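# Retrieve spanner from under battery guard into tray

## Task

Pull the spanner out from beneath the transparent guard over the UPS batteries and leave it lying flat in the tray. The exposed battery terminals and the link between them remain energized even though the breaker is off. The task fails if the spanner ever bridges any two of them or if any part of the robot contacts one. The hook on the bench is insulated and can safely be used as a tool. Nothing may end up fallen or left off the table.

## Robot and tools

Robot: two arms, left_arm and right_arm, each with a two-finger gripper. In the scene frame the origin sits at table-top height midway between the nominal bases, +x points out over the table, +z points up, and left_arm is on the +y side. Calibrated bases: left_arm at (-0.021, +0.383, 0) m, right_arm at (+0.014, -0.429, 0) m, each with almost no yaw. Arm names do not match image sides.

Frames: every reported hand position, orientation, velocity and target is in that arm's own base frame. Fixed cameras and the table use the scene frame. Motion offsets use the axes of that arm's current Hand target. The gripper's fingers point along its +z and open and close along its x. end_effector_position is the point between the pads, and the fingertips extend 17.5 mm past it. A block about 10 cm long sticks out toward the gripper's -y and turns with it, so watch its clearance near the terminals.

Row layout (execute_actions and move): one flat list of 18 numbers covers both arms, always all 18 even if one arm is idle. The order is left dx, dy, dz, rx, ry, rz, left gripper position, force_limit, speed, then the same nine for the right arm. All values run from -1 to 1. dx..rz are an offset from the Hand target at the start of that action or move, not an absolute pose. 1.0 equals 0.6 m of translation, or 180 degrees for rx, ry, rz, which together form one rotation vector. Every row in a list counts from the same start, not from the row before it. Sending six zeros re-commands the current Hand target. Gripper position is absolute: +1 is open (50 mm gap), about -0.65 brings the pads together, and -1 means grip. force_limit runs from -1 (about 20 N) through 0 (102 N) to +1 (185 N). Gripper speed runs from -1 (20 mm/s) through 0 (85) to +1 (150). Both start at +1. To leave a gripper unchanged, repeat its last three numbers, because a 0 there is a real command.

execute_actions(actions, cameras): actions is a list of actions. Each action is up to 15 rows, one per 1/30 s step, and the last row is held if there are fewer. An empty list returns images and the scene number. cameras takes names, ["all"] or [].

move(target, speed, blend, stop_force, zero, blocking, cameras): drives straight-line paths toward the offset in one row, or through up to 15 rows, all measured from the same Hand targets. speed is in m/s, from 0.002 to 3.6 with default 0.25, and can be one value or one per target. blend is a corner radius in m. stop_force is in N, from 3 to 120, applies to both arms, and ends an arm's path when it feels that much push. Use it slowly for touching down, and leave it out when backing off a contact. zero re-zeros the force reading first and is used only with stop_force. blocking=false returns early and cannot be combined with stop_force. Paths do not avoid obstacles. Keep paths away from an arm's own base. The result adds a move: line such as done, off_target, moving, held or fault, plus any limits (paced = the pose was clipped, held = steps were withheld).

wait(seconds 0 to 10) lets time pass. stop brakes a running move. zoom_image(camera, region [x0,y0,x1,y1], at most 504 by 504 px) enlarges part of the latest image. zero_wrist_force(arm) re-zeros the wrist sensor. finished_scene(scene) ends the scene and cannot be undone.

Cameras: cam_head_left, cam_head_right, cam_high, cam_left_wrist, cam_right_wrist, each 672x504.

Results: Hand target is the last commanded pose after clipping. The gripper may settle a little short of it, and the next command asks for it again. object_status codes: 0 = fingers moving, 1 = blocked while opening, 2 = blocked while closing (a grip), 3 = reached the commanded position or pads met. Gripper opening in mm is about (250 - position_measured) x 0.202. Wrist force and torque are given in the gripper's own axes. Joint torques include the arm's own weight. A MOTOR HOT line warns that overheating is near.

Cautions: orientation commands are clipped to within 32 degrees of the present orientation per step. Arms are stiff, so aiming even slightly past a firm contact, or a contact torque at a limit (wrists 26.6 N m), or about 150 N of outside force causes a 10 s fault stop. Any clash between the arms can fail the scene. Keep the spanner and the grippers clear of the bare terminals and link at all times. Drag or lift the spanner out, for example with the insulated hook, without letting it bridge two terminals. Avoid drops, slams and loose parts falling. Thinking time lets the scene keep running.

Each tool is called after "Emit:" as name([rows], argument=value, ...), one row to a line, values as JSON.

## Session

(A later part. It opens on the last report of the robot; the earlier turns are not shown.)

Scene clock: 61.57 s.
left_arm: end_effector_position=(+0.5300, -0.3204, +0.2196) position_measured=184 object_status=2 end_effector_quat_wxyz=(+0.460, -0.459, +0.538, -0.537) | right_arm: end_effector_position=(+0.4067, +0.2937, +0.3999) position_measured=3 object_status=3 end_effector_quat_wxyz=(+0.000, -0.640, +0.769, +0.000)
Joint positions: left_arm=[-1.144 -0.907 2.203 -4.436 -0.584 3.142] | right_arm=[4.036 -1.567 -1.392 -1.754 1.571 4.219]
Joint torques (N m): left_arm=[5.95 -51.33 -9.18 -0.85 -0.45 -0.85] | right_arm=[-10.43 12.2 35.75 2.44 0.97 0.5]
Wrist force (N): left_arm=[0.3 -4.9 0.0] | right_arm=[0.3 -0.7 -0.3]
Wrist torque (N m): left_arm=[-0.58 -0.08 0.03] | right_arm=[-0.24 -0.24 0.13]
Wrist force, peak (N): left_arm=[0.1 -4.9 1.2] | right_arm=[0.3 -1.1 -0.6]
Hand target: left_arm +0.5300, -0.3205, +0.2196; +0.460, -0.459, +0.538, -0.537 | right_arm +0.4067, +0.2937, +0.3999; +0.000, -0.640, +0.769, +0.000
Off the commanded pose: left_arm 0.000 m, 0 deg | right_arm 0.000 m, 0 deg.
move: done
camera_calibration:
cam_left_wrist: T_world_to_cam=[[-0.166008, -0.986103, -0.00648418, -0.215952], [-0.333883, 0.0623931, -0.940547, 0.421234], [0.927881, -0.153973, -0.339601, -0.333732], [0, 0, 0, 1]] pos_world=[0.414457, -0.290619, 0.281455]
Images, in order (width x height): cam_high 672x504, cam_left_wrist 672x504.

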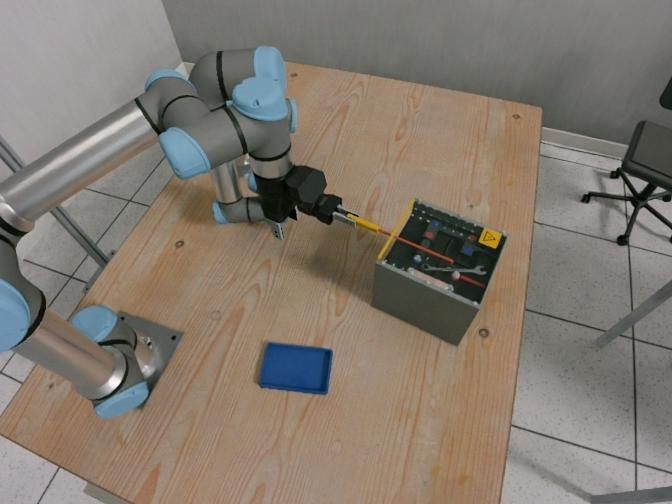

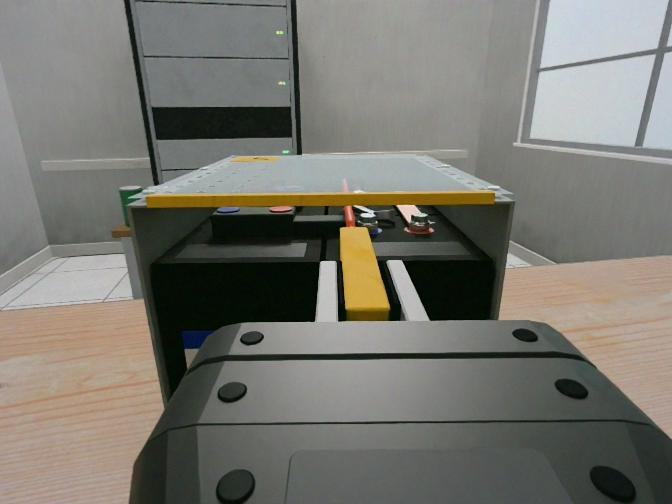

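Emit:
move([
  [0,0,0,0,0,0,-0.97,0,-1,-0.283,-0.3333,0,0,0,0,1,1,1],
  [0,0,0,0,0,0,-0.97,0,-1,-0.283,-0.3333,0.1665,0,0,0,1,1,1],
], speed=[0.2,0.12], blend=[0.02,0], cameras=["cam_right_wrist"])

Scene clock: 64.67 s.
left_arm: end_effector_position=(+0.5300, -0.3205, +0.2196) position_measured=184 object_status=2 end_effector_quat_wxyz=(+0.460, -0.459, +0.538, -0.537) | right_arm: end_effector_position=(+0.6341, +0.4243, +0.3002) position_measured=3 object_status=3 end_effector_quat_wxyz=(+0.000, -0.640, +0.769, +0.000)
Joint positions: left_arm=[-1.143 -0.907 2.203 -4.436 -0.584 3.142] | right_arm=[3.907 -2.243 -0.734 -1.735 1.571 4.09]
Joint torques (N m): left_arm=[6.42 -50.64 -8.95 -0.25 -0.58 -1.5] | right_arm=[10.73 40.64 20.52 4.48 -1.17 2.24]
Wrist force (N): left_arm=[0.4 -4.9 -0.1] | right_arm=[0.1 -0.4 -0.4]
Wrist torque (N m): left_arm=[-0.58 -0.10 0.03] | right_arm=[-0.18 -0.21 0.18]
Wrist force, peak (N): left_arm=[0.1 -5.0 0.2] | right_arm=[2.1 2.5 -0.6]
Hand target: left_arm +0.5300, -0.3205, +0.2196; +0.460, -0.459, +0.538, -0.537 | right_arm +0.6342, +0.4243, +0.3000; +0.000, -0.640, +0.769, +0.000
Off the commanded pose: left_arm 0.000 m, 0 deg | right_arm 0.000 m, 0 deg.
move: done
camera_calibration:
cam_right_wrist: T_world_to_cam=[[-0.167173, -0.985923, -0.00302764, 0.533108], [-0.92718, 0.156167, 0.340514, 0.437511], [-0.335248, 0.059732, -0.940235, 0.600713], [0, 0, 0, 1]] pos_world=[0.696161, 0.421397, 0.417447]
Images, in order (width x height): cam_right_wrist 672x504.

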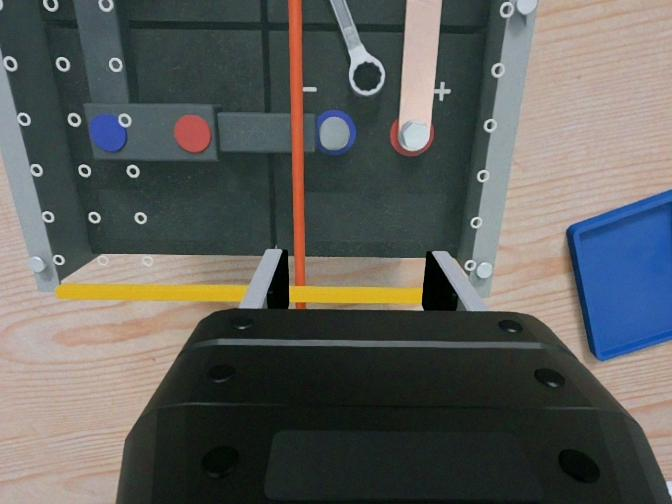

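Emit:
move(target=[0,0,0,0,0,0,-0.97,0,-1,0,-0.0833,-0.0333,0.111,0,0,1,1,1], speed=0.15, cameras=["cam_right_wrist"])

Scene clock: 66.63 s.
left_arm: end_effector_position=(+0.5300, -0.3205, +0.2196) position_measured=184 object_status=2 end_effector_quat_wxyz=(+0.460, -0.459, +0.538, -0.537) | right_arm: end_effector_position=(+0.6832, +0.4153, +0.3201) position_measured=3 object_status=3 end_effector_quat_wxyz=(+0.111, -0.630, +0.757, -0.133)
Joint positions: left_arm=[-1.143 -0.907 2.203 -4.436 -0.584 3.142] | right_arm=[3.95 -2.156 -0.916 -1.444 1.281 4.104]
Joint torques (N m): left_arm=[7.28 -52.61 -8.16 -0.23 -0.56 -1.35] | right_arm=[-13.95 36.76 30.5 3.86 -2.15 0.77]
Wrist force (N): left_arm=[0.3 -4.7 0.0] | right_arm=[0.0 -0.8 -0.1]
Wrist torque (N m): left_arm=[-0.56 -0.09 0.03] | right_arm=[-0.43 -0.22 0.37]
Wrist force, peak (N): left_arm=[0.4 -5.1 0.2] | right_arm=[-0.1 -1.0 -0.2]
Hand target: left_arm +0.5300, -0.3205, +0.2196; +0.460, -0.459, +0.538, -0.537 | right_arm +0.6833, +0.4152, +0.3200; +0.111, -0.630, +0.757, -0.133
Off the commanded pose: left_arm 0.000 m, 0 deg | right_arm 0.000 m, 0 deg.
move: done
camera_calibration:
cam_right_wrist: T_world_to_cam=[[-0.166856, -0.985979, 0.00217247, 0.530645], [-0.985981, 0.166854, -0.00104903, 0.622647], [0.000671834, -0.00231705, -0.999997, 0.451826], [0, 0, 0, 1]] pos_world=[0.702156, 0.420361, 0.451325]
Images, in order (width x height): cam_right_wrist 672x504.

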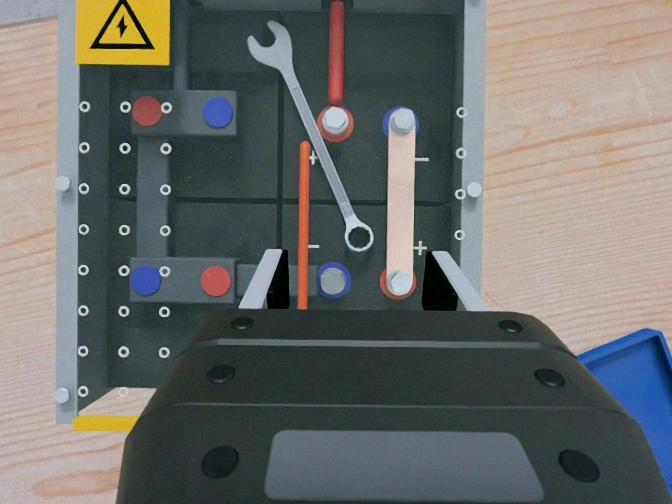

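Emit:
zoom_image(camera="cam_right_wrist", region=[220, 90, 440, 310])

Scaled by 2.291 from the camera's 672x504 image, which has a finer 960x720 frame.

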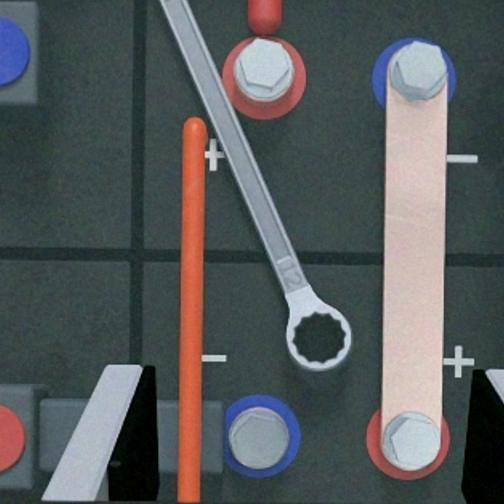

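Emit:
move(target=[0.0087,0,0.0552,0,0,0,-0.97,0,-1,0,0,0,0,0,0,1,1,1], speed=0.03, stop_force=4, cameras=["cam_right_wrist","cam_high","cam_left_wrist"])

Emit:
zoom_image(camera="cam_right_wrist", region=[220, 0, 440, 220])

Scene clock: 69.57 s.
left_arm: end_effector_position=(+0.5619, -0.3308, +0.2196) position_measured=184 object_status=2 end_effector_quat_wxyz=(+0.460, -0.459, +0.538, -0.537) | right_arm: end_effector_position=(+0.6833, +0.4152, +0.3200) position_measured=3 object_status=3 end_effector_quat_wxyz=(+0.111, -0.630, +0.757, -0.133)
Joint positions: left_arm=[-1.081 -0.88 2.115 -4.376 -0.646 3.142] | right_arm=[3.95 -2.156 -0.916 -1.443 1.281 4.104]
Joint torques (N m): left_arm=[-5.34 -53.21 -3.39 -3.38 2.06 2.34] | right_arm=[-11.2 38.8 25.26 1.5 -1.06 2.27]
Wrist force (N): left_arm=[0.4 -4.8 0.3] | right_arm=[0.0 -0.4 -0.2]
Wrist torque (N m): left_arm=[-0.55 -0.10 0.03] | right_arm=[-0.36 -0.22 0.38]
Wrist force, peak (N): left_arm=[0.1 -5.1 -0.3] | right_arm=[0.1 -1.0 -0.6]
Hand target: left_arm +0.5619, -0.3308, +0.2196; +0.460, -0.459, +0.538, -0.537 | right_arm +0.6833, +0.4152, +0.3200; +0.111, -0.630, +0.757, -0.133
Off the commanded pose: left_arm 0.000 m, 0 deg | right_arm 0.000 m, 0 deg.
move: done
camera_calibration:
cam_left_wrist: T_world_to_cam=[[-0.166008, -0.986103, -0.00648418, -0.220814], [-0.333883, 0.0623931, -0.940547, 0.432528], [0.927881, -0.153973, -0.339601, -0.364918], [0, 0, 0, 1]] pos_world=[0.446357, -0.300919, 0.281455]
cam_right_wrist: T_world_to_cam=[[-0.167146, -0.985929, 0.00225795, 0.530725], [-0.985932, 0.167144, -0.00116407, 0.622757], [0.000770289, -0.00242076, -0.999997, 0.4517], [0, 0, 0, 1]] pos_world=[0.702356, 0.42026, 0.451225]
Images, in order (width x height): cam_high 672x504, cam_left_wrist 672x504, cam_right_wrist 672x504.

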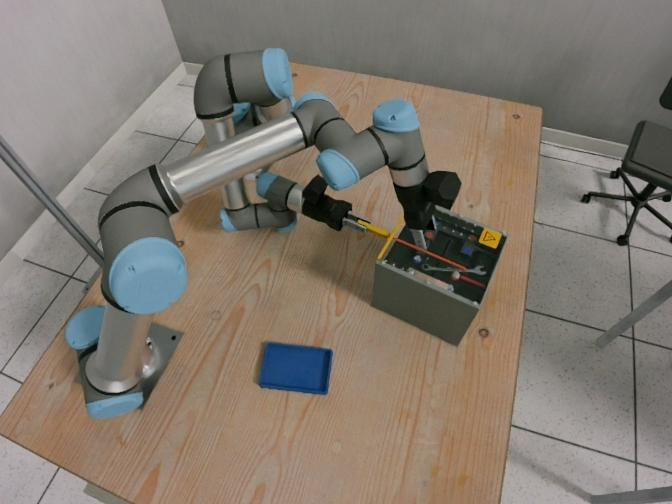

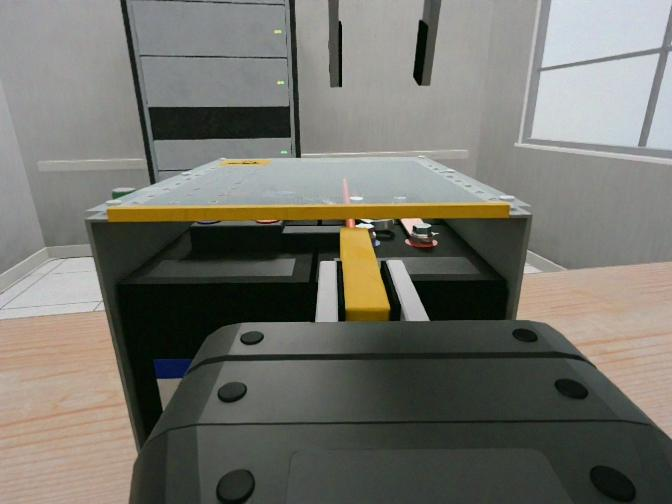

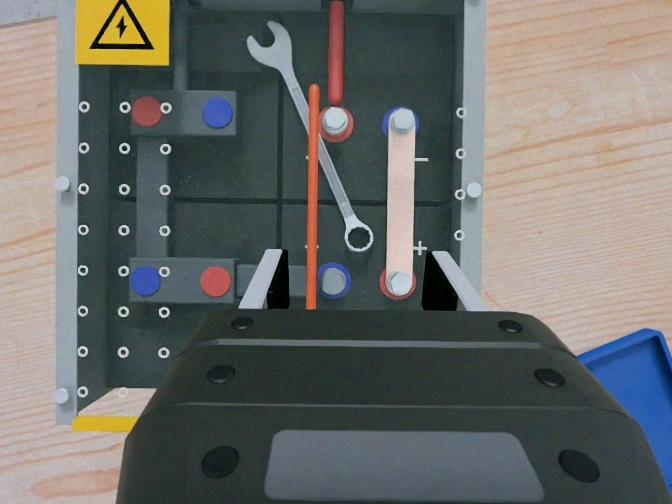

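Scaled by 2.291 from the camera's 672x504 image, which has a finer 960x720 frame.

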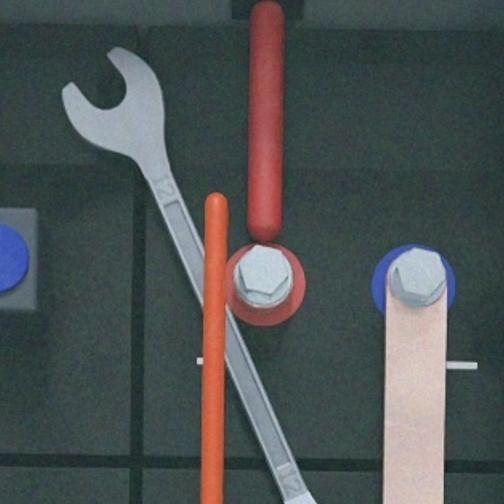

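Emit:
move([
  [0.0025,0,0,0,0,0,-0.97,0,-1,0,0,0,0,0,0,1,1,1],
  [0.0025,0.026,0,0,0,0,-0.97,0,-1,0,0,0,0,0,0,1,1,1],
], speed=0.015, stop_force=3, cameras=["cam_right_wrist"])

Emit:
zoom_image(camera="cam_right_wrist", region=[220, 0, 440, 220])

Scene clock: 71.63 s.
left_arm: end_effector_position=(+0.5616, -0.3322, +0.2064) position_measured=184 object_status=2 end_effector_quat_wxyz=(+0.460, -0.459, +0.538, -0.537) | right_arm: end_effector_position=(+0.6833, +0.4152, +0.3200) position_measured=3 object_status=3 end_effector_quat_wxyz=(+0.111, -0.630, +0.757, -0.133)
Joint positions: left_arm=[-1.083 -0.845 2.108 -4.404 -0.644 3.142] | right_arm=[3.95 -2.156 -0.916 -1.443 1.281 4.104]
Joint torques (N m): left_arm=[8.15 -53.26 -0.52 -2.24 -1.29 -0.7] | right_arm=[-11.42 40.38 27.77 1.55 -0.04 2.3]
Wrist force (N): left_arm=[0.3 -7.6 0.3] | right_arm=[-0.1 -0.3 -0.8]
Wrist torque (N m): left_arm=[0.03 -0.18 0.02] | right_arm=[-0.34 -0.20 0.37]
Wrist force, peak (N): left_arm=[0.4 -9.2 -0.6] | right_arm=[0.4 -0.5 -0.9]
Hand target: left_arm +0.5616, -0.3322, +0.2065; +0.460, -0.459, +0.538, -0.537 (not the last commanded pose) | right_arm +0.6833, +0.4152, +0.3200; +0.111, -0.630, +0.757, -0.133
Off the commanded pose: left_arm 0.002 m, 0 deg | right_arm 0.000 m, 0 deg.
move: contact (left_arm); path passed 1 of 2 targets
camera_calibration:
cam_right_wrist: T_world_to_cam=[[-0.167146, -0.985929, 0.00225795, 0.530725], [-0.985932, 0.167144, -0.00116407, 0.622757], [0.000770289, -0.00242076, -0.999997, 0.4517], [0, 0, 0, 1]] pos_world=[0.702356, 0.42026, 0.451225]
Images, in order (width x height): cam_right_wrist 672x504.

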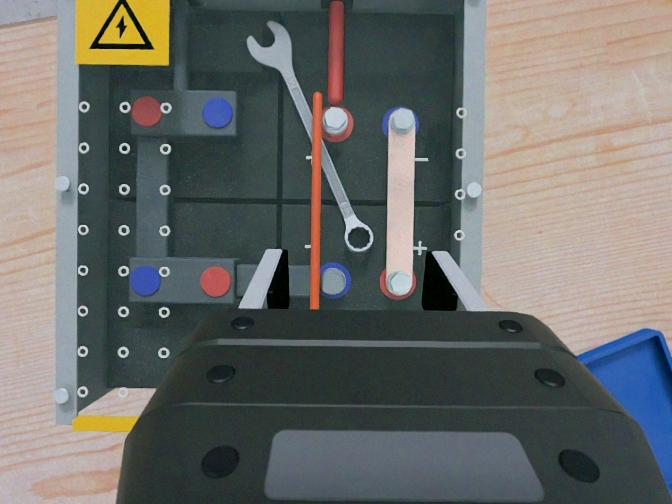

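Scaled by 2.291 from the camera's 672x504 image, which has a finer 960x720 frame.

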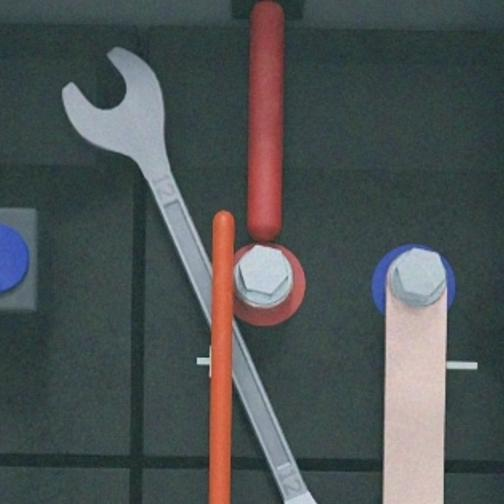

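Emit:
move([
  [0,-0.002,0,0,0,0,-0.97,0,-1,0,0,0,0,0,0,1,1,1],
  [-0.0235,-0.002,0,0,0,0,-0.97,0,-1,0,0,0,0,0,0,1,1,1],
], speed=0.02, stop_force=8, cameras=["cam_right_wrist"])

Emit:
zoom_image(camera="cam_right_wrist", region=[220, 0, 440, 220])

Emit:
zoom_image(camera="cam_right_wrist", region=[220, 90, 440, 310])

Scene clock: 74.23 s.
left_arm: end_effector_position=(+0.5638, -0.3183, +0.2077) position_measured=184 object_status=2 end_effector_quat_wxyz=(+0.460, -0.459, +0.538, -0.537) | right_arm: end_effector_position=(+0.6833, +0.4152, +0.3200) position_measured=3 object_status=3 end_effector_quat_wxyz=(+0.111, -0.630, +0.757, -0.133)
Joint positions: left_arm=[-1.062 -0.855 2.131 -4.417 -0.666 3.142] | right_arm=[3.95 -2.156 -0.916 -1.443 1.281 4.104]
Joint torques (N m): left_arm=[-5.99 -29.07 -15.75 -0.04 2.07 0.09] | right_arm=[-10.35 42.17 31.16 1.45 0.21 2.2]
Wrist force (N): left_arm=[0.1 -5.0 0.2] | right_arm=[0.4 -0.7 -0.2]
Wrist torque (N m): left_arm=[-0.45 -0.11 0.03] | right_arm=[-0.40 -0.28 0.38]
Wrist force, peak (N): left_arm=[0.2 -7.8 0.5] | right_arm=[0.3 -0.5 -1.0]
Hand target: left_arm +0.5638, -0.3183, +0.2077; +0.460, -0.459, +0.538, -0.537 | right_arm +0.6833, +0.4152, +0.3200; +0.111, -0.630, +0.757, -0.133
Off the commanded pose: left_arm 0.000 m, 0 deg | right_arm 0.000 m, 0 deg.
move: done
camera_calibration:
cam_right_wrist: T_world_to_cam=[[-0.167146, -0.985929, 0.00225795, 0.530725], [-0.985932, 0.167144, -0.00116407, 0.622757], [0.000770289, -0.00242076, -0.999997, 0.4517], [0, 0, 0, 1]] pos_world=[0.702356, 0.42026, 0.451225]
Images, in order (width x height): cam_right_wrist 672x504.

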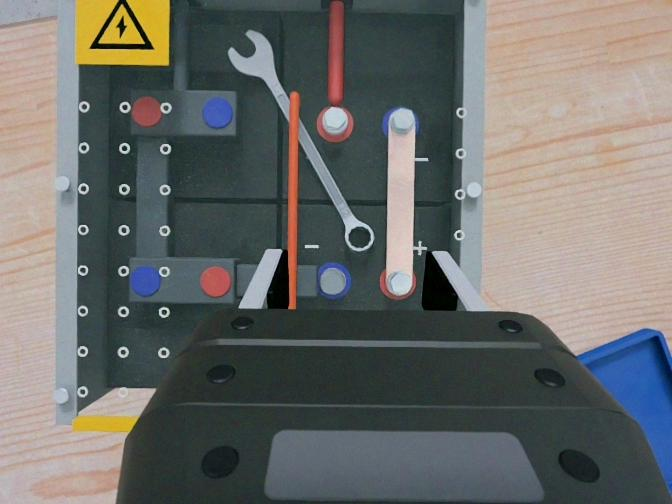

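Scaled by 2.291 from the camera's 672x504 image, which has a finer 960x720 frame.

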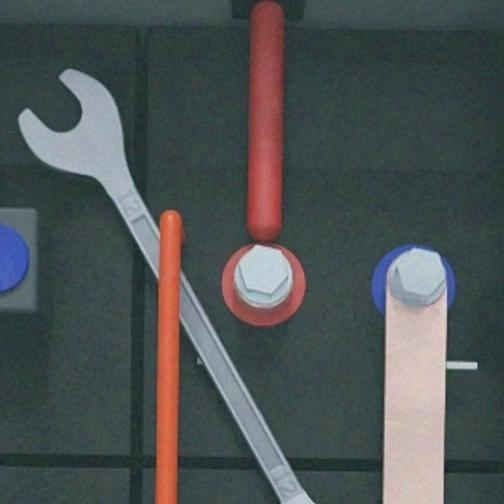

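Scaled by 2.291 from the camera's 672x504 image, which has a finer 960x720 frame.

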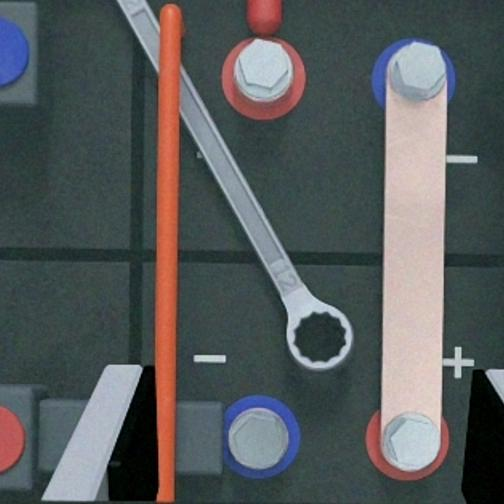

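Emit:
zoom_image(camera="cam_right_wrist", region=[265, 80, 385, 260])

Scaled by 2.800 from the camera's 672x504 image, which has a finer 960x720 frame.

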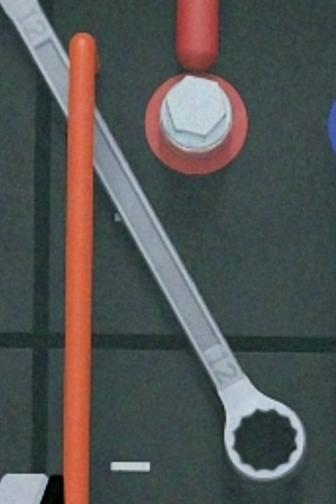

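Emit:
move(target=[-0.0035,0,0,0,0,0,-0.97,0,-1,0,0,0,0,0,0,1,1,1], speed=0.015, cameras=["cam_right_wrist"])

Emit:
zoom_image(camera="cam_right_wrist", region=[220, 0, 380, 120])

Emit:
zoom_image(camera="cam_right_wrist", region=[280, 120, 440, 240])

Scene clock: 75.33 s.
left_arm: end_effector_position=(+0.5642, -0.3162, +0.2077) position_measured=184 object_status=2 end_effector_quat_wxyz=(+0.460, -0.459, +0.538, -0.537) | right_arm: end_effector_position=(+0.6833, +0.4152, +0.3200) position_measured=3 object_status=3 end_effector_quat_wxyz=(+0.111, -0.630, +0.757, -0.133)
Joint positions: left_arm=[-1.058 -0.856 2.135 -4.42 -0.669 3.142] | right_arm=[3.95 -2.156 -0.916 -1.443 1.281 4.104]
Joint torques (N m): left_arm=[1.78 -52.2 -5.51 -2.74 -1.05 0.85] | right_arm=[-10.86 42.84 33.08 1.4 0.17 2.21]
Wrist force (N): left_arm=[0.6 -5.1 0.4] | right_arm=[0.3 -0.7 -0.3]
Wrist torque (N m): left_arm=[-0.42 -0.04 0.02] | right_arm=[-0.39 -0.26 0.38]
Wrist force, peak (N): left_arm=[0.5 -5.5 0.3] | right_arm=[0.3 -0.6 -0.8]
Hand target: left_arm +0.5641, -0.3162, +0.2077; +0.460, -0.459, +0.538, -0.537 | right_arm +0.6833, +0.4152, +0.3200; +0.111, -0.630, +0.757, -0.133
Off the commanded pose: left_arm 0.000 m, 0 deg | right_arm 0.000 m, 0 deg.
move: done
camera_calibration:
cam_right_wrist: T_world_to_cam=[[-0.167146, -0.985929, 0.00225795, 0.530725], [-0.985932, 0.167144, -0.00116407, 0.622757], [0.000770289, -0.00242076, -0.999997, 0.4517], [0, 0, 0, 1]] pos_world=[0.702356, 0.42026, 0.451225]
Images, in order (width x height): cam_right_wrist 672x504.

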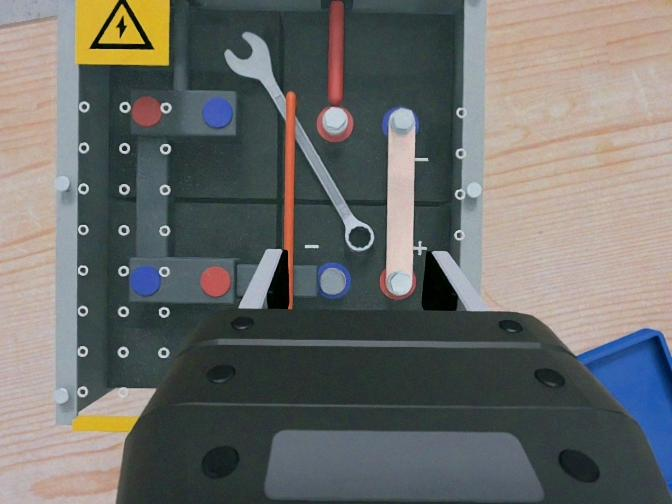

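Scaled by 3.150 from the camera's 672x504 image, which has a finer 960x720 frame.

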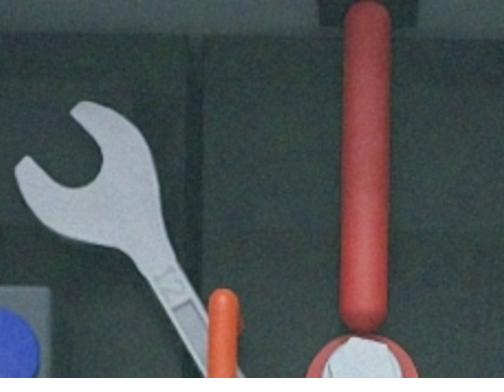

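Scaled by 3.150 from the camera's 672x504 image, which has a finer 960x720 frame.

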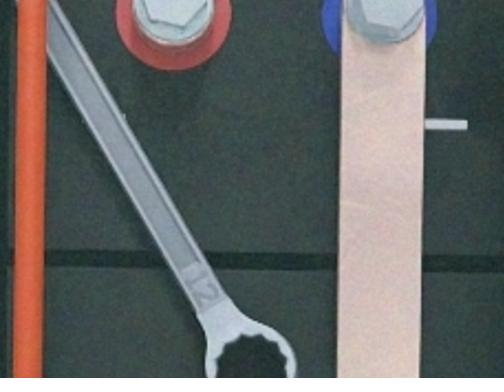

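Emit:
move([
  [0.0035,0,0,0,0,0,-0.97,0,-1,0,0,0,0,0,0,1,1,1],
  [0.0035,-0.0198,0,0,0,0,-0.97,0,-1,0,0,0,0,0,0,1,1,1],
  [0.0727,-0.0198,-0.1428,0,0,0,-0.97,0,-1,0,0,0,0,0,0,1,1,1],
], speed=[0.02,0.03,0.06], cameras=["cam_right_wrist"])

Emit:
zoom_image(camera="cam_right_wrist", region=[290, 190, 430, 310])

Scene clock: 78.90 s.
left_arm: end_effector_position=(+0.4727, -0.3459, +0.2196) position_measured=184 object_status=2 end_effector_quat_wxyz=(+0.460, -0.459, +0.538, -0.537) | right_arm: end_effector_position=(+0.6833, +0.4152, +0.3200) position_measured=3 object_status=3 end_effector_quat_wxyz=(+0.111, -0.630, +0.757, -0.133)
Joint positions: left_arm=[-1.317 -0.921 2.252 -4.472 -0.41 3.142] | right_arm=[3.95 -2.156 -0.916 -1.443 1.281 4.104]
Joint torques (N m): left_arm=[-4.32 -30.47 -13.5 0.33 -0.87 -0.14] | right_arm=[-10.29 44.66 36.41 1.43 0.23 2.34]
Wrist force (N): left_arm=[0.2 -4.7 0.2] | right_arm=[0.1 -0.4 -0.3]
Wrist torque (N m): left_arm=[-0.55 -0.08 0.05] | right_arm=[-0.36 -0.23 0.37]
Wrist force, peak (N): left_arm=[0.4 -5.3 0.3] | right_arm=[0.2 -0.7 -0.8]
Hand target: left_arm +0.4727, -0.3460, +0.2195; +0.460, -0.459, +0.538, -0.537 | right_arm +0.6833, +0.4152, +0.3200; +0.111, -0.630, +0.757, -0.133
Off the commanded pose: left_arm 0.000 m, 0 deg | right_arm 0.000 m, 0 deg.
move: done
camera_calibration:
cam_right_wrist: T_world_to_cam=[[-0.167146, -0.985929, 0.00225795, 0.530725], [-0.985932, 0.167144, -0.00116407, 0.622757], [0.000770289, -0.00242076, -0.999997, 0.4517], [0, 0, 0, 1]] pos_world=[0.702356, 0.42026, 0.451225]
Images, in order (width x height): cam_right_wrist 672x504.

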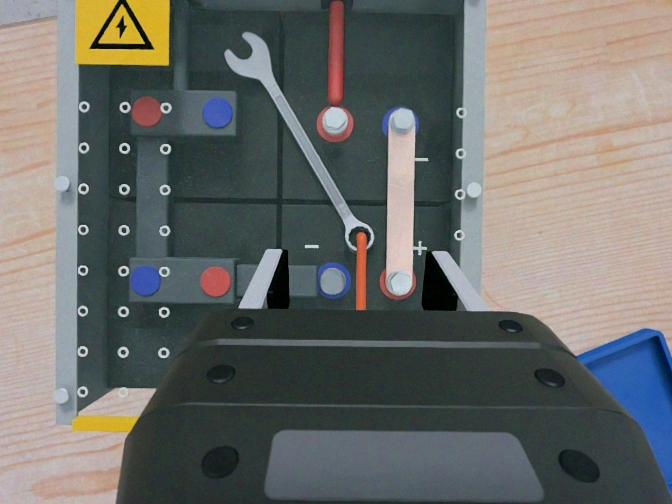

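Scaled by 3.600 from the camera's 672x504 image, which has a finer 960x720 frame.

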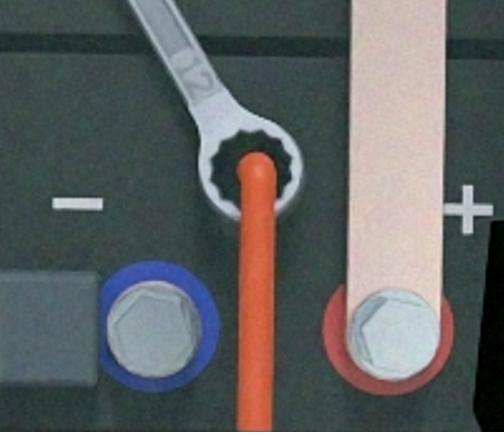

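Emit:
move(target=[0.0012,0.0205,0,0,0,0,-0.97,0,-1,0,0,0,0,0,0,1,1,1], speed=0.015, stop_force=3, cameras=["cam_right_wrist"])

Emit:
zoom_image(camera="cam_right_wrist", region=[290, 190, 430, 310])

Scene clock: 80.83 s.
left_arm: end_effector_position=(+0.4726, -0.3467, +0.2072) position_measured=184 object_status=2 end_effector_quat_wxyz=(+0.460, -0.459, +0.538, -0.537) | right_arm: end_effector_position=(+0.6833, +0.4152, +0.3200) position_measured=3 object_status=3 end_effector_quat_wxyz=(+0.111, -0.630, +0.757, -0.133)
Joint positions: left_arm=[-1.318 -0.884 2.246 -4.503 -0.409 3.142] | right_arm=[3.95 -2.156 -0.916 -1.443 1.281 4.104]
Joint torques (N m): left_arm=[-2.33 -50.95 -2.13 0.8 0.64 1.94] | right_arm=[-10.13 46.16 36.35 1.42 0.15 2.3]
Wrist force (N): left_arm=[0.0 -6.2 0.3] | right_arm=[0.0 -0.4 -0.6]
Wrist torque (N m): left_arm=[-0.31 -0.18 0.07] | right_arm=[-0.35 -0.21 0.37]
Wrist force, peak (N): left_arm=[0.1 -6.5 -0.1] | right_arm=[0.5 -0.7 -0.6]
Hand target: left_arm +0.4726, -0.3467, +0.2072; +0.460, -0.459, +0.538, -0.537 | right_arm +0.6833, +0.4152, +0.3200; +0.111, -0.630, +0.757, -0.133
Off the commanded pose: left_arm 0.000 m, 0 deg | right_arm 0.000 m, 0 deg.
move: done
camera_calibration:
cam_right_wrist: T_world_to_cam=[[-0.167146, -0.985929, 0.00225795, 0.530725], [-0.985932, 0.167144, -0.00116407, 0.622757], [0.000770289, -0.00242076, -0.999997, 0.4517], [0, 0, 0, 1]] pos_world=[0.702356, 0.42026, 0.451225]
Images, in order (width x height): cam_right_wrist 672x504.

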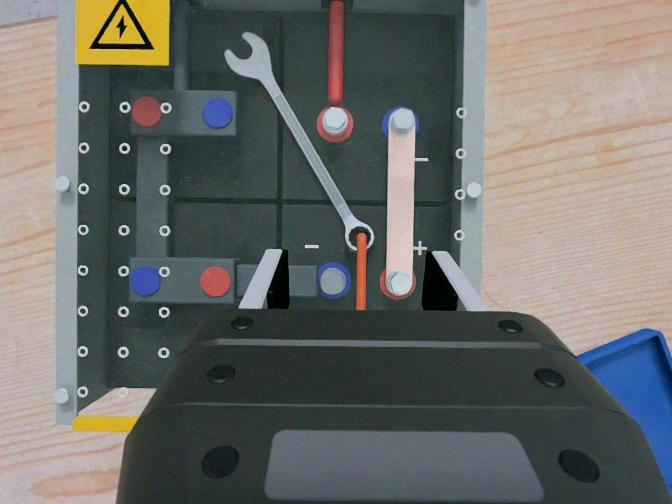

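Scaled by 3.600 from the camera's 672x504 image, which has a finer 960x720 frame.

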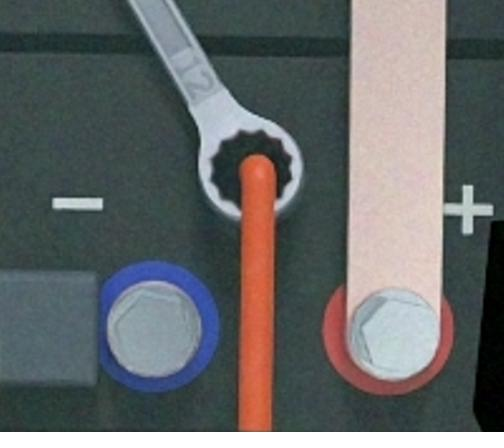

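Emit:
move([
  [0,-0.001,0,0,0,0,-0.97,0,-1,0,0,0,0,0,0,1,1,1],
  [-0.0183,-0.001,0,0,0,0,-0.97,0,-1,0,0,0,0,0,0,1,1,1],
], speed=0.015, stop_force=10, cameras=["cam_right_wrist"])

Emit:
zoom_image(camera="cam_right_wrist", region=[290, 190, 430, 310])

Emit:
zoom_image(camera="cam_right_wrist", region=[220, 90, 360, 210])

Scene clock: 82.93 s.
left_arm: end_effector_position=(+0.4743, -0.3358, +0.2079) position_measured=184 object_status=2 end_effector_quat_wxyz=(+0.460, -0.459, +0.538, -0.537) | right_arm: end_effector_position=(+0.6833, +0.4152, +0.3200) position_measured=3 object_status=3 end_effector_quat_wxyz=(+0.111, -0.630, +0.757, -0.133)
Joint positions: left_arm=[-1.306 -0.891 2.269 -4.519 -0.422 3.142] | right_arm=[3.95 -2.156 -0.916 -1.443 1.281 4.104]
Joint torques (N m): left_arm=[-5.17 -28.04 -12.1 0.31 1.24 -0.26] | right_arm=[-10.08 47.31 36.31 1.44 0.27 2.29]
Wrist force (N): left_arm=[0.2 -4.7 0.4] | right_arm=[-0.1 -0.8 -0.4]
Wrist torque (N m): left_arm=[-0.51 -0.09 0.06] | right_arm=[-0.44 -0.20 0.37]
Wrist force, peak (N): left_arm=[0.1 -6.3 0.3] | right_arm=[0.5 -0.9 -0.6]
Hand target: left_arm +0.4743, -0.3358, +0.2079; +0.460, -0.459, +0.538, -0.537 | right_arm +0.6833, +0.4152, +0.3200; +0.111, -0.630, +0.757, -0.133
Off the commanded pose: left_arm 0.000 m, 0 deg | right_arm 0.000 m, 0 deg.
move: done
camera_calibration:
cam_right_wrist: T_world_to_cam=[[-0.167146, -0.985929, 0.00225795, 0.530725], [-0.985932, 0.167144, -0.00116407, 0.622757], [0.000770289, -0.00242076, -0.999997, 0.4517], [0, 0, 0, 1]] pos_world=[0.702356, 0.42026, 0.451225]
Images, in order (width x height): cam_right_wrist 672x504.

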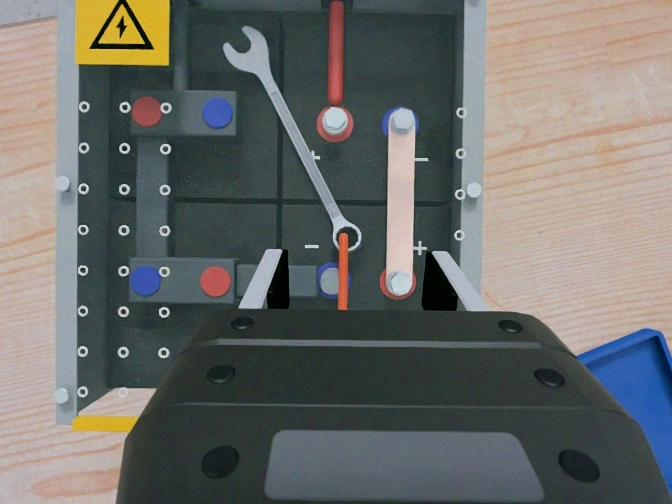

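Scaled by 3.600 from the camera's 672x504 image, which has a finer 960x720 frame.

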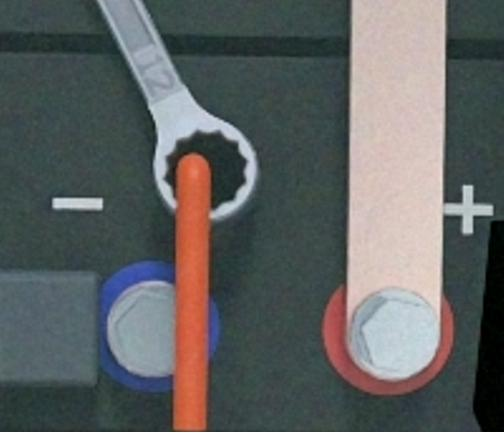

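Scaled by 3.600 from the camera's 672x504 image, which has a finer 960x720 frame.

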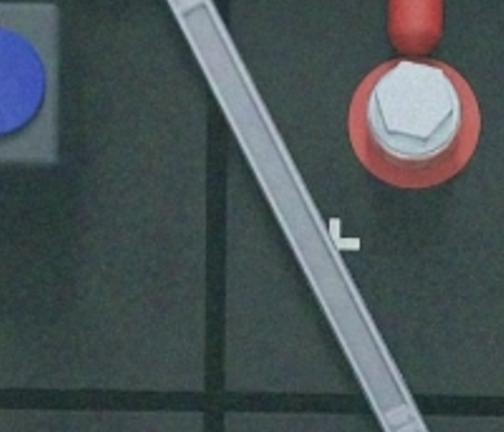

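Emit:
move(target=[-0.0018,0,0,0,0,0,-0.97,0,-1,0,0,0,0,0,0,1,1,1], speed=0.01, cameras=["cam_right_wrist"])

Emit:
zoom_image(camera="cam_right_wrist", region=[290, 190, 430, 310])

Emit:
zoom_image(camera="cam_right_wrist", region=[220, 90, 360, 210])

Scene clock: 84.50 s.
left_arm: end_effector_position=(+0.4745, -0.3348, +0.2078) position_measured=184 object_status=2 end_effector_quat_wxyz=(+0.460, -0.459, +0.538, -0.537) | right_arm: end_effector_position=(+0.6833, +0.4152, +0.3200) position_measured=3 object_status=3 end_effector_quat_wxyz=(+0.111, -0.630, +0.757, -0.133)
Joint positions: left_arm=[-1.304 -0.892 2.271 -4.521 -0.423 3.142] | right_arm=[3.95 -2.156 -0.916 -1.443 1.281 4.104]
Joint torques (N m): left_arm=[5.96 -49.4 -1.42 -2.58 -1.92 -1.41] | right_arm=[-10.08 48.81 36.41 1.43 0.26 2.32]
Wrist force (N): left_arm=[0.5 -4.8 0.3] | right_arm=[0.3 -0.8 -0.4]
Wrist torque (N m): left_arm=[-0.51 -0.05 0.06] | right_arm=[-0.42 -0.28 0.37]
Wrist force, peak (N): left_arm=[0.7 -5.1 0.4] | right_arm=[0.2 -0.9 -0.5]
Hand target: left_arm +0.4745, -0.3348, +0.2079; +0.460, -0.459, +0.538, -0.537 | right_arm +0.6833, +0.4152, +0.3200; +0.111, -0.630, +0.757, -0.133
Off the commanded pose: left_arm 0.000 m, 0 deg | right_arm 0.000 m, 0 deg.
move: done
camera_calibration:
cam_right_wrist: T_world_to_cam=[[-0.167146, -0.985929, 0.00225795, 0.530725], [-0.985932, 0.167144, -0.00116407, 0.622757], [0.000770289, -0.00242076, -0.999997, 0.4517], [0, 0, 0, 1]] pos_world=[0.702356, 0.42026, 0.451225]
Images, in order (width x height): cam_right_wrist 672x504.

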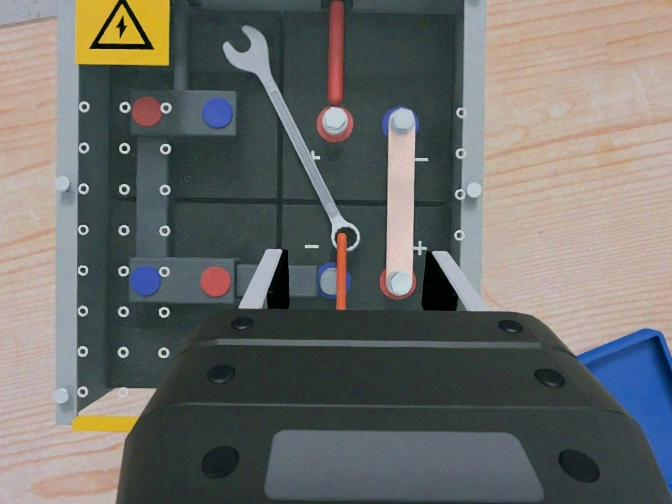

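Scaled by 3.600 from the camera's 672x504 image, which has a finer 960x720 frame.

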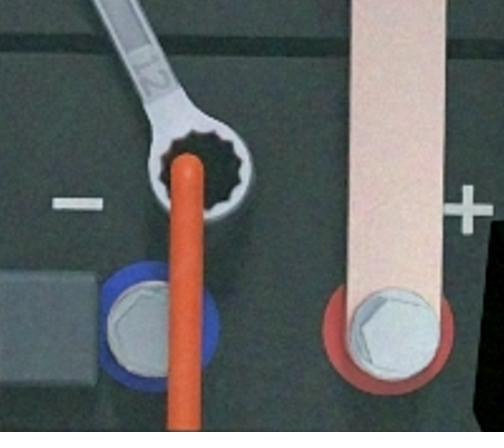

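Scaled by 3.600 from the camera's 672x504 image, which has a finer 960x720 frame.

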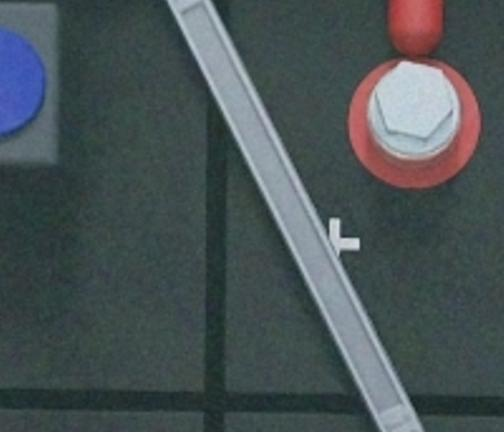

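Emit:
move([
  [0.0067,0,-0.0043,0,0,0,-0.97,0,-1,0,0,0,0,0,0,1,1,1],
  [0.0254,0,-0.0408,0,0,0,-0.97,0,-1,0,0,0,0,0,0,1,1,1],
], speed=[0.01,0.015], stop_force=10, cameras=["cam_right_wrist"])

Emit:
zoom_image(camera="cam_right_wrist", region=[290, 190, 430, 310])

Emit:
zoom_image(camera="cam_right_wrist", region=[220, 90, 360, 210])

Scene clock: 87.73 s.
left_arm: end_effector_position=(+0.4479, -0.3460, +0.2079) position_measured=184 object_status=2 end_effector_quat_wxyz=(+0.460, -0.459, +0.538, -0.537) | right_arm: end_effector_position=(+0.6833, +0.4152, +0.3200) position_measured=3 object_status=3 end_effector_quat_wxyz=(+0.111, -0.630, +0.757, -0.133)
Joint positions: left_arm=[-1.388 -0.895 2.288 -4.533 -0.339 3.142] | right_arm=[3.95 -2.156 -0.916 -1.443 1.281 4.104]
Joint torques (N m): left_arm=[6.79 -42.48 -9.75 0.56 -2.17 -1.54] | right_arm=[-8.84 50.4 36.39 1.43 0.19 2.19]
Wrist force (N): left_arm=[0.4 -4.7 0.3] | right_arm=[0.3 -0.3 -0.3]
Wrist torque (N m): left_arm=[-0.49 -0.10 0.06] | right_arm=[-0.34 -0.27 0.37]
Wrist force, peak (N): left_arm=[0.3 -5.0 0.6] | right_arm=[0.3 -0.7 -0.7]
Hand target: left_arm +0.4479, -0.3460, +0.2078; +0.460, -0.459, +0.538, -0.537 | right_arm +0.6833, +0.4152, +0.3200; +0.111, -0.630, +0.757, -0.133
Off the commanded pose: left_arm 0.000 m, 0 deg | right_arm 0.000 m, 0 deg.
move: done
camera_calibration:
cam_right_wrist: T_world_to_cam=[[-0.167146, -0.985929, 0.00225795, 0.530725], [-0.985932, 0.167144, -0.00116407, 0.622757], [0.000770289, -0.00242076, -0.999997, 0.4517], [0, 0, 0, 1]] pos_world=[0.702356, 0.42026, 0.451225]
Images, in order (width x height): cam_right_wrist 672x504.

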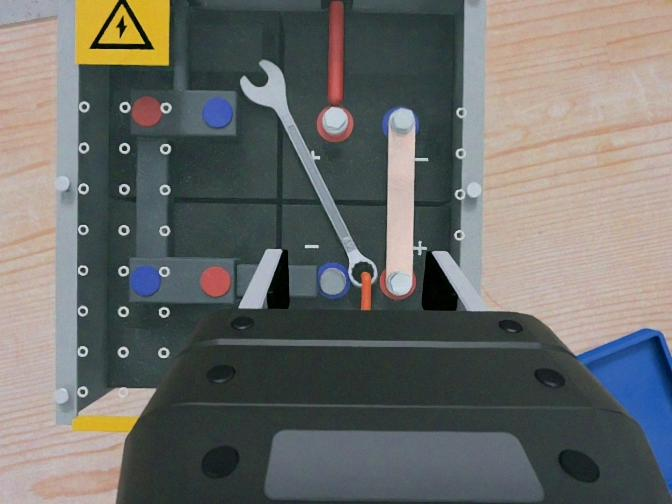

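Scaled by 3.600 from the camera's 672x504 image, which has a finer 960x720 frame.

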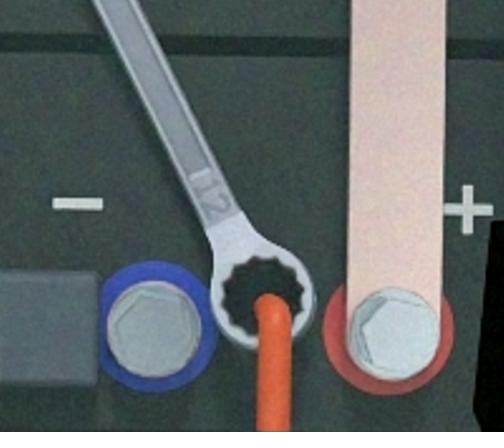

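Scaled by 3.600 from the camera's 672x504 image, which has a finer 960x720 frame.

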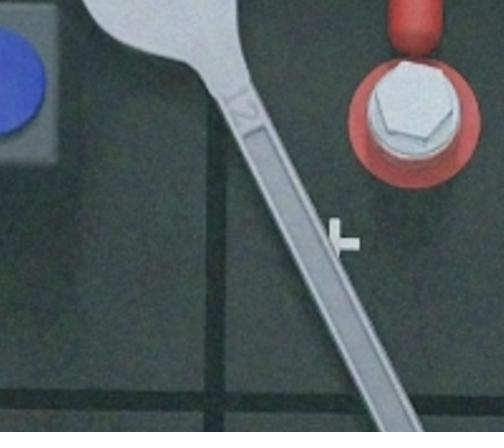

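Emit:
move(target=[0.0,0,0,0,0,0,-0.97,0,-1,0,0.0783,-0.0285,0,0,0,1,1,1], speed=0.1, cameras=["cam_right_wrist"])

Emit:
zoom_image(camera="cam_right_wrist", region=[290, 110, 430, 230])

Scene clock: 90.20 s.
left_arm: end_effector_position=(+0.4479, -0.3460, +0.2078) position_measured=184 object_status=2 end_effector_quat_wxyz=(+0.460, -0.459, +0.538, -0.537) | right_arm: end_effector_position=(+0.6342, +0.4244, +0.3201) position_measured=3 object_status=3 end_effector_quat_wxyz=(+0.111, -0.630, +0.757, -0.133)
Joint positions: left_arm=[-1.388 -0.895 2.288 -4.533 -0.339 3.142] | right_arm=[4.01 -2.059 -1.062 -1.412 1.27 4.166]
Joint torques (N m): left_arm=[7.22 -27.74 -9.93 0.61 -1.8 -0.38] | right_arm=[-6.18 43.78 22.62 0.53 0.62 -1.12]
Wrist force (N): left_arm=[0.4 -4.7 0.2] | right_arm=[0.4 -0.4 -0.4]
Wrist torque (N m): left_arm=[-0.50 -0.10 0.05] | right_arm=[-0.35 -0.27 0.38]
Wrist force, peak (N): left_arm=[0.4 -4.9 0.4] | right_arm=[0.7 -2.7 0.5]
Hand target: left_arm +0.4479, -0.3460, +0.2078; +0.460, -0.459, +0.538, -0.537 | right_arm +0.6342, +0.4243, +0.3200; +0.111, -0.630, +0.757, -0.133
Off the commanded pose: left_arm 0.000 m, 0 deg | right_arm 0.000 m, 0 deg.
move: done
camera_calibration:
cam_right_wrist: T_world_to_cam=[[-0.167053, -0.985946, 0.00200946, 0.531629], [-0.985947, 0.16705, -0.00142651, 0.57288], [0.00107078, -0.00221953, -0.999997, 0.451678], [0, 0, 0, 1]] pos_world=[0.653156, 0.429461, 0.451425]
Images, in order (width x height): cam_right_wrist 672x504.

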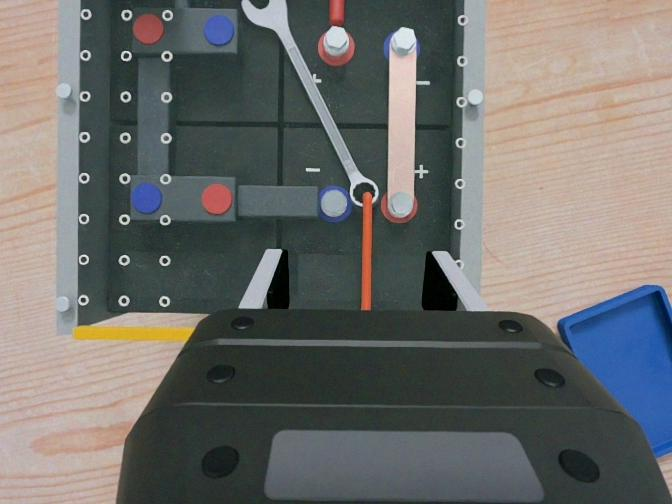

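Scaled by 3.600 from the camera's 672x504 image, which has a finer 960x720 frame.

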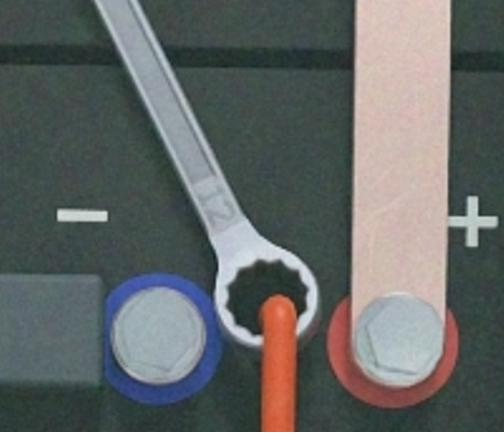

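Emit:
move([
  [0.0023,0,-0.0048,0,0,0,-0.97,0,-1,0,0,0,0,0,0,1,1,1],
  [0.0050,0,-0.0130,0,0,0,-0.97,0,-1,0,0,0,0,0,0,1,1,1],
], speed=[0.01,0.01], stop_force=10, cameras=["cam_right_wrist"])

Emit:
zoom_image(camera="cam_right_wrist", region=[290, 130, 430, 250])

Scene clock: 92.87 s.
left_arm: end_effector_position=(+0.4398, -0.3478, +0.2078) position_measured=184 object_status=2 end_effector_quat_wxyz=(+0.460, -0.459, +0.538, -0.537) | right_arm: end_effector_position=(+0.6342, +0.4243, +0.3200) position_measured=3 object_status=3 end_effector_quat_wxyz=(+0.111, -0.630, +0.757, -0.133)
Joint positions: left_arm=[-1.413 -0.897 2.296 -4.54 -0.314 3.142] | right_arm=[4.01 -2.059 -1.062 -1.412 1.27 4.166]
Joint torques (N m): left_arm=[6.92 -44.07 -9.91 0.82 -1.96 -1.95] | right_arm=[-11.2 42.43 23.11 0.69 0.7 2.2]
Wrist force (N): left_arm=[0.3 -4.9 0.2] | right_arm=[0.1 -0.5 -0.5]
Wrist torque (N m): left_arm=[-0.51 -0.07 0.06] | right_arm=[-0.36 -0.22 0.37]
Wrist force, peak (N): left_arm=[0.1 -5.0 0.4] | right_arm=[0.4 -1.2 -0.6]
Hand target: left_arm +0.4398, -0.3478, +0.2078; +0.460, -0.459, +0.538, -0.537 | right_arm +0.6342, +0.4243, +0.3200; +0.111, -0.630, +0.757, -0.133
Off the commanded pose: left_arm 0.000 m, 0 deg | right_arm 0.000 m, 0 deg.
move: done
camera_calibration:
cam_right_wrist: T_world_to_cam=[[-0.167146, -0.985929, 0.00225795, 0.531473], [-0.985932, 0.167144, -0.00116407, 0.572728], [0.000770289, -0.00242076, -0.999997, 0.45176], [0, 0, 0, 1]] pos_world=[0.653156, 0.42936, 0.451225]
Images, in order (width x height): cam_right_wrist 672x504.

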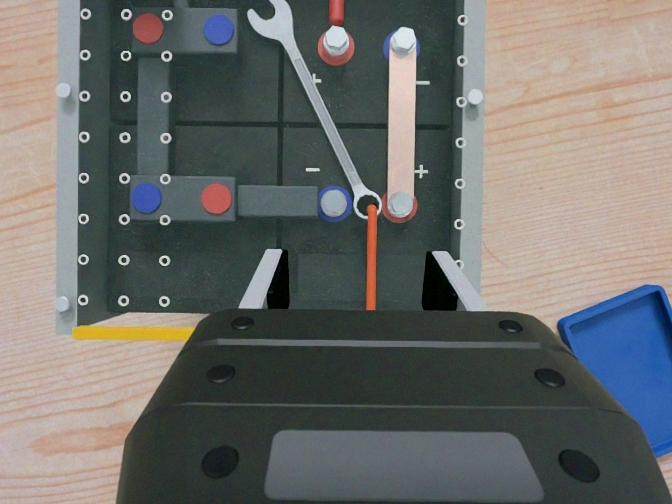

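Scaled by 3.600 from the camera's 672x504 image, which has a finer 960x720 frame.

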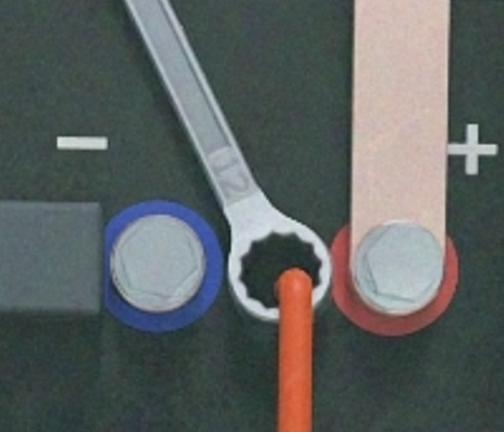

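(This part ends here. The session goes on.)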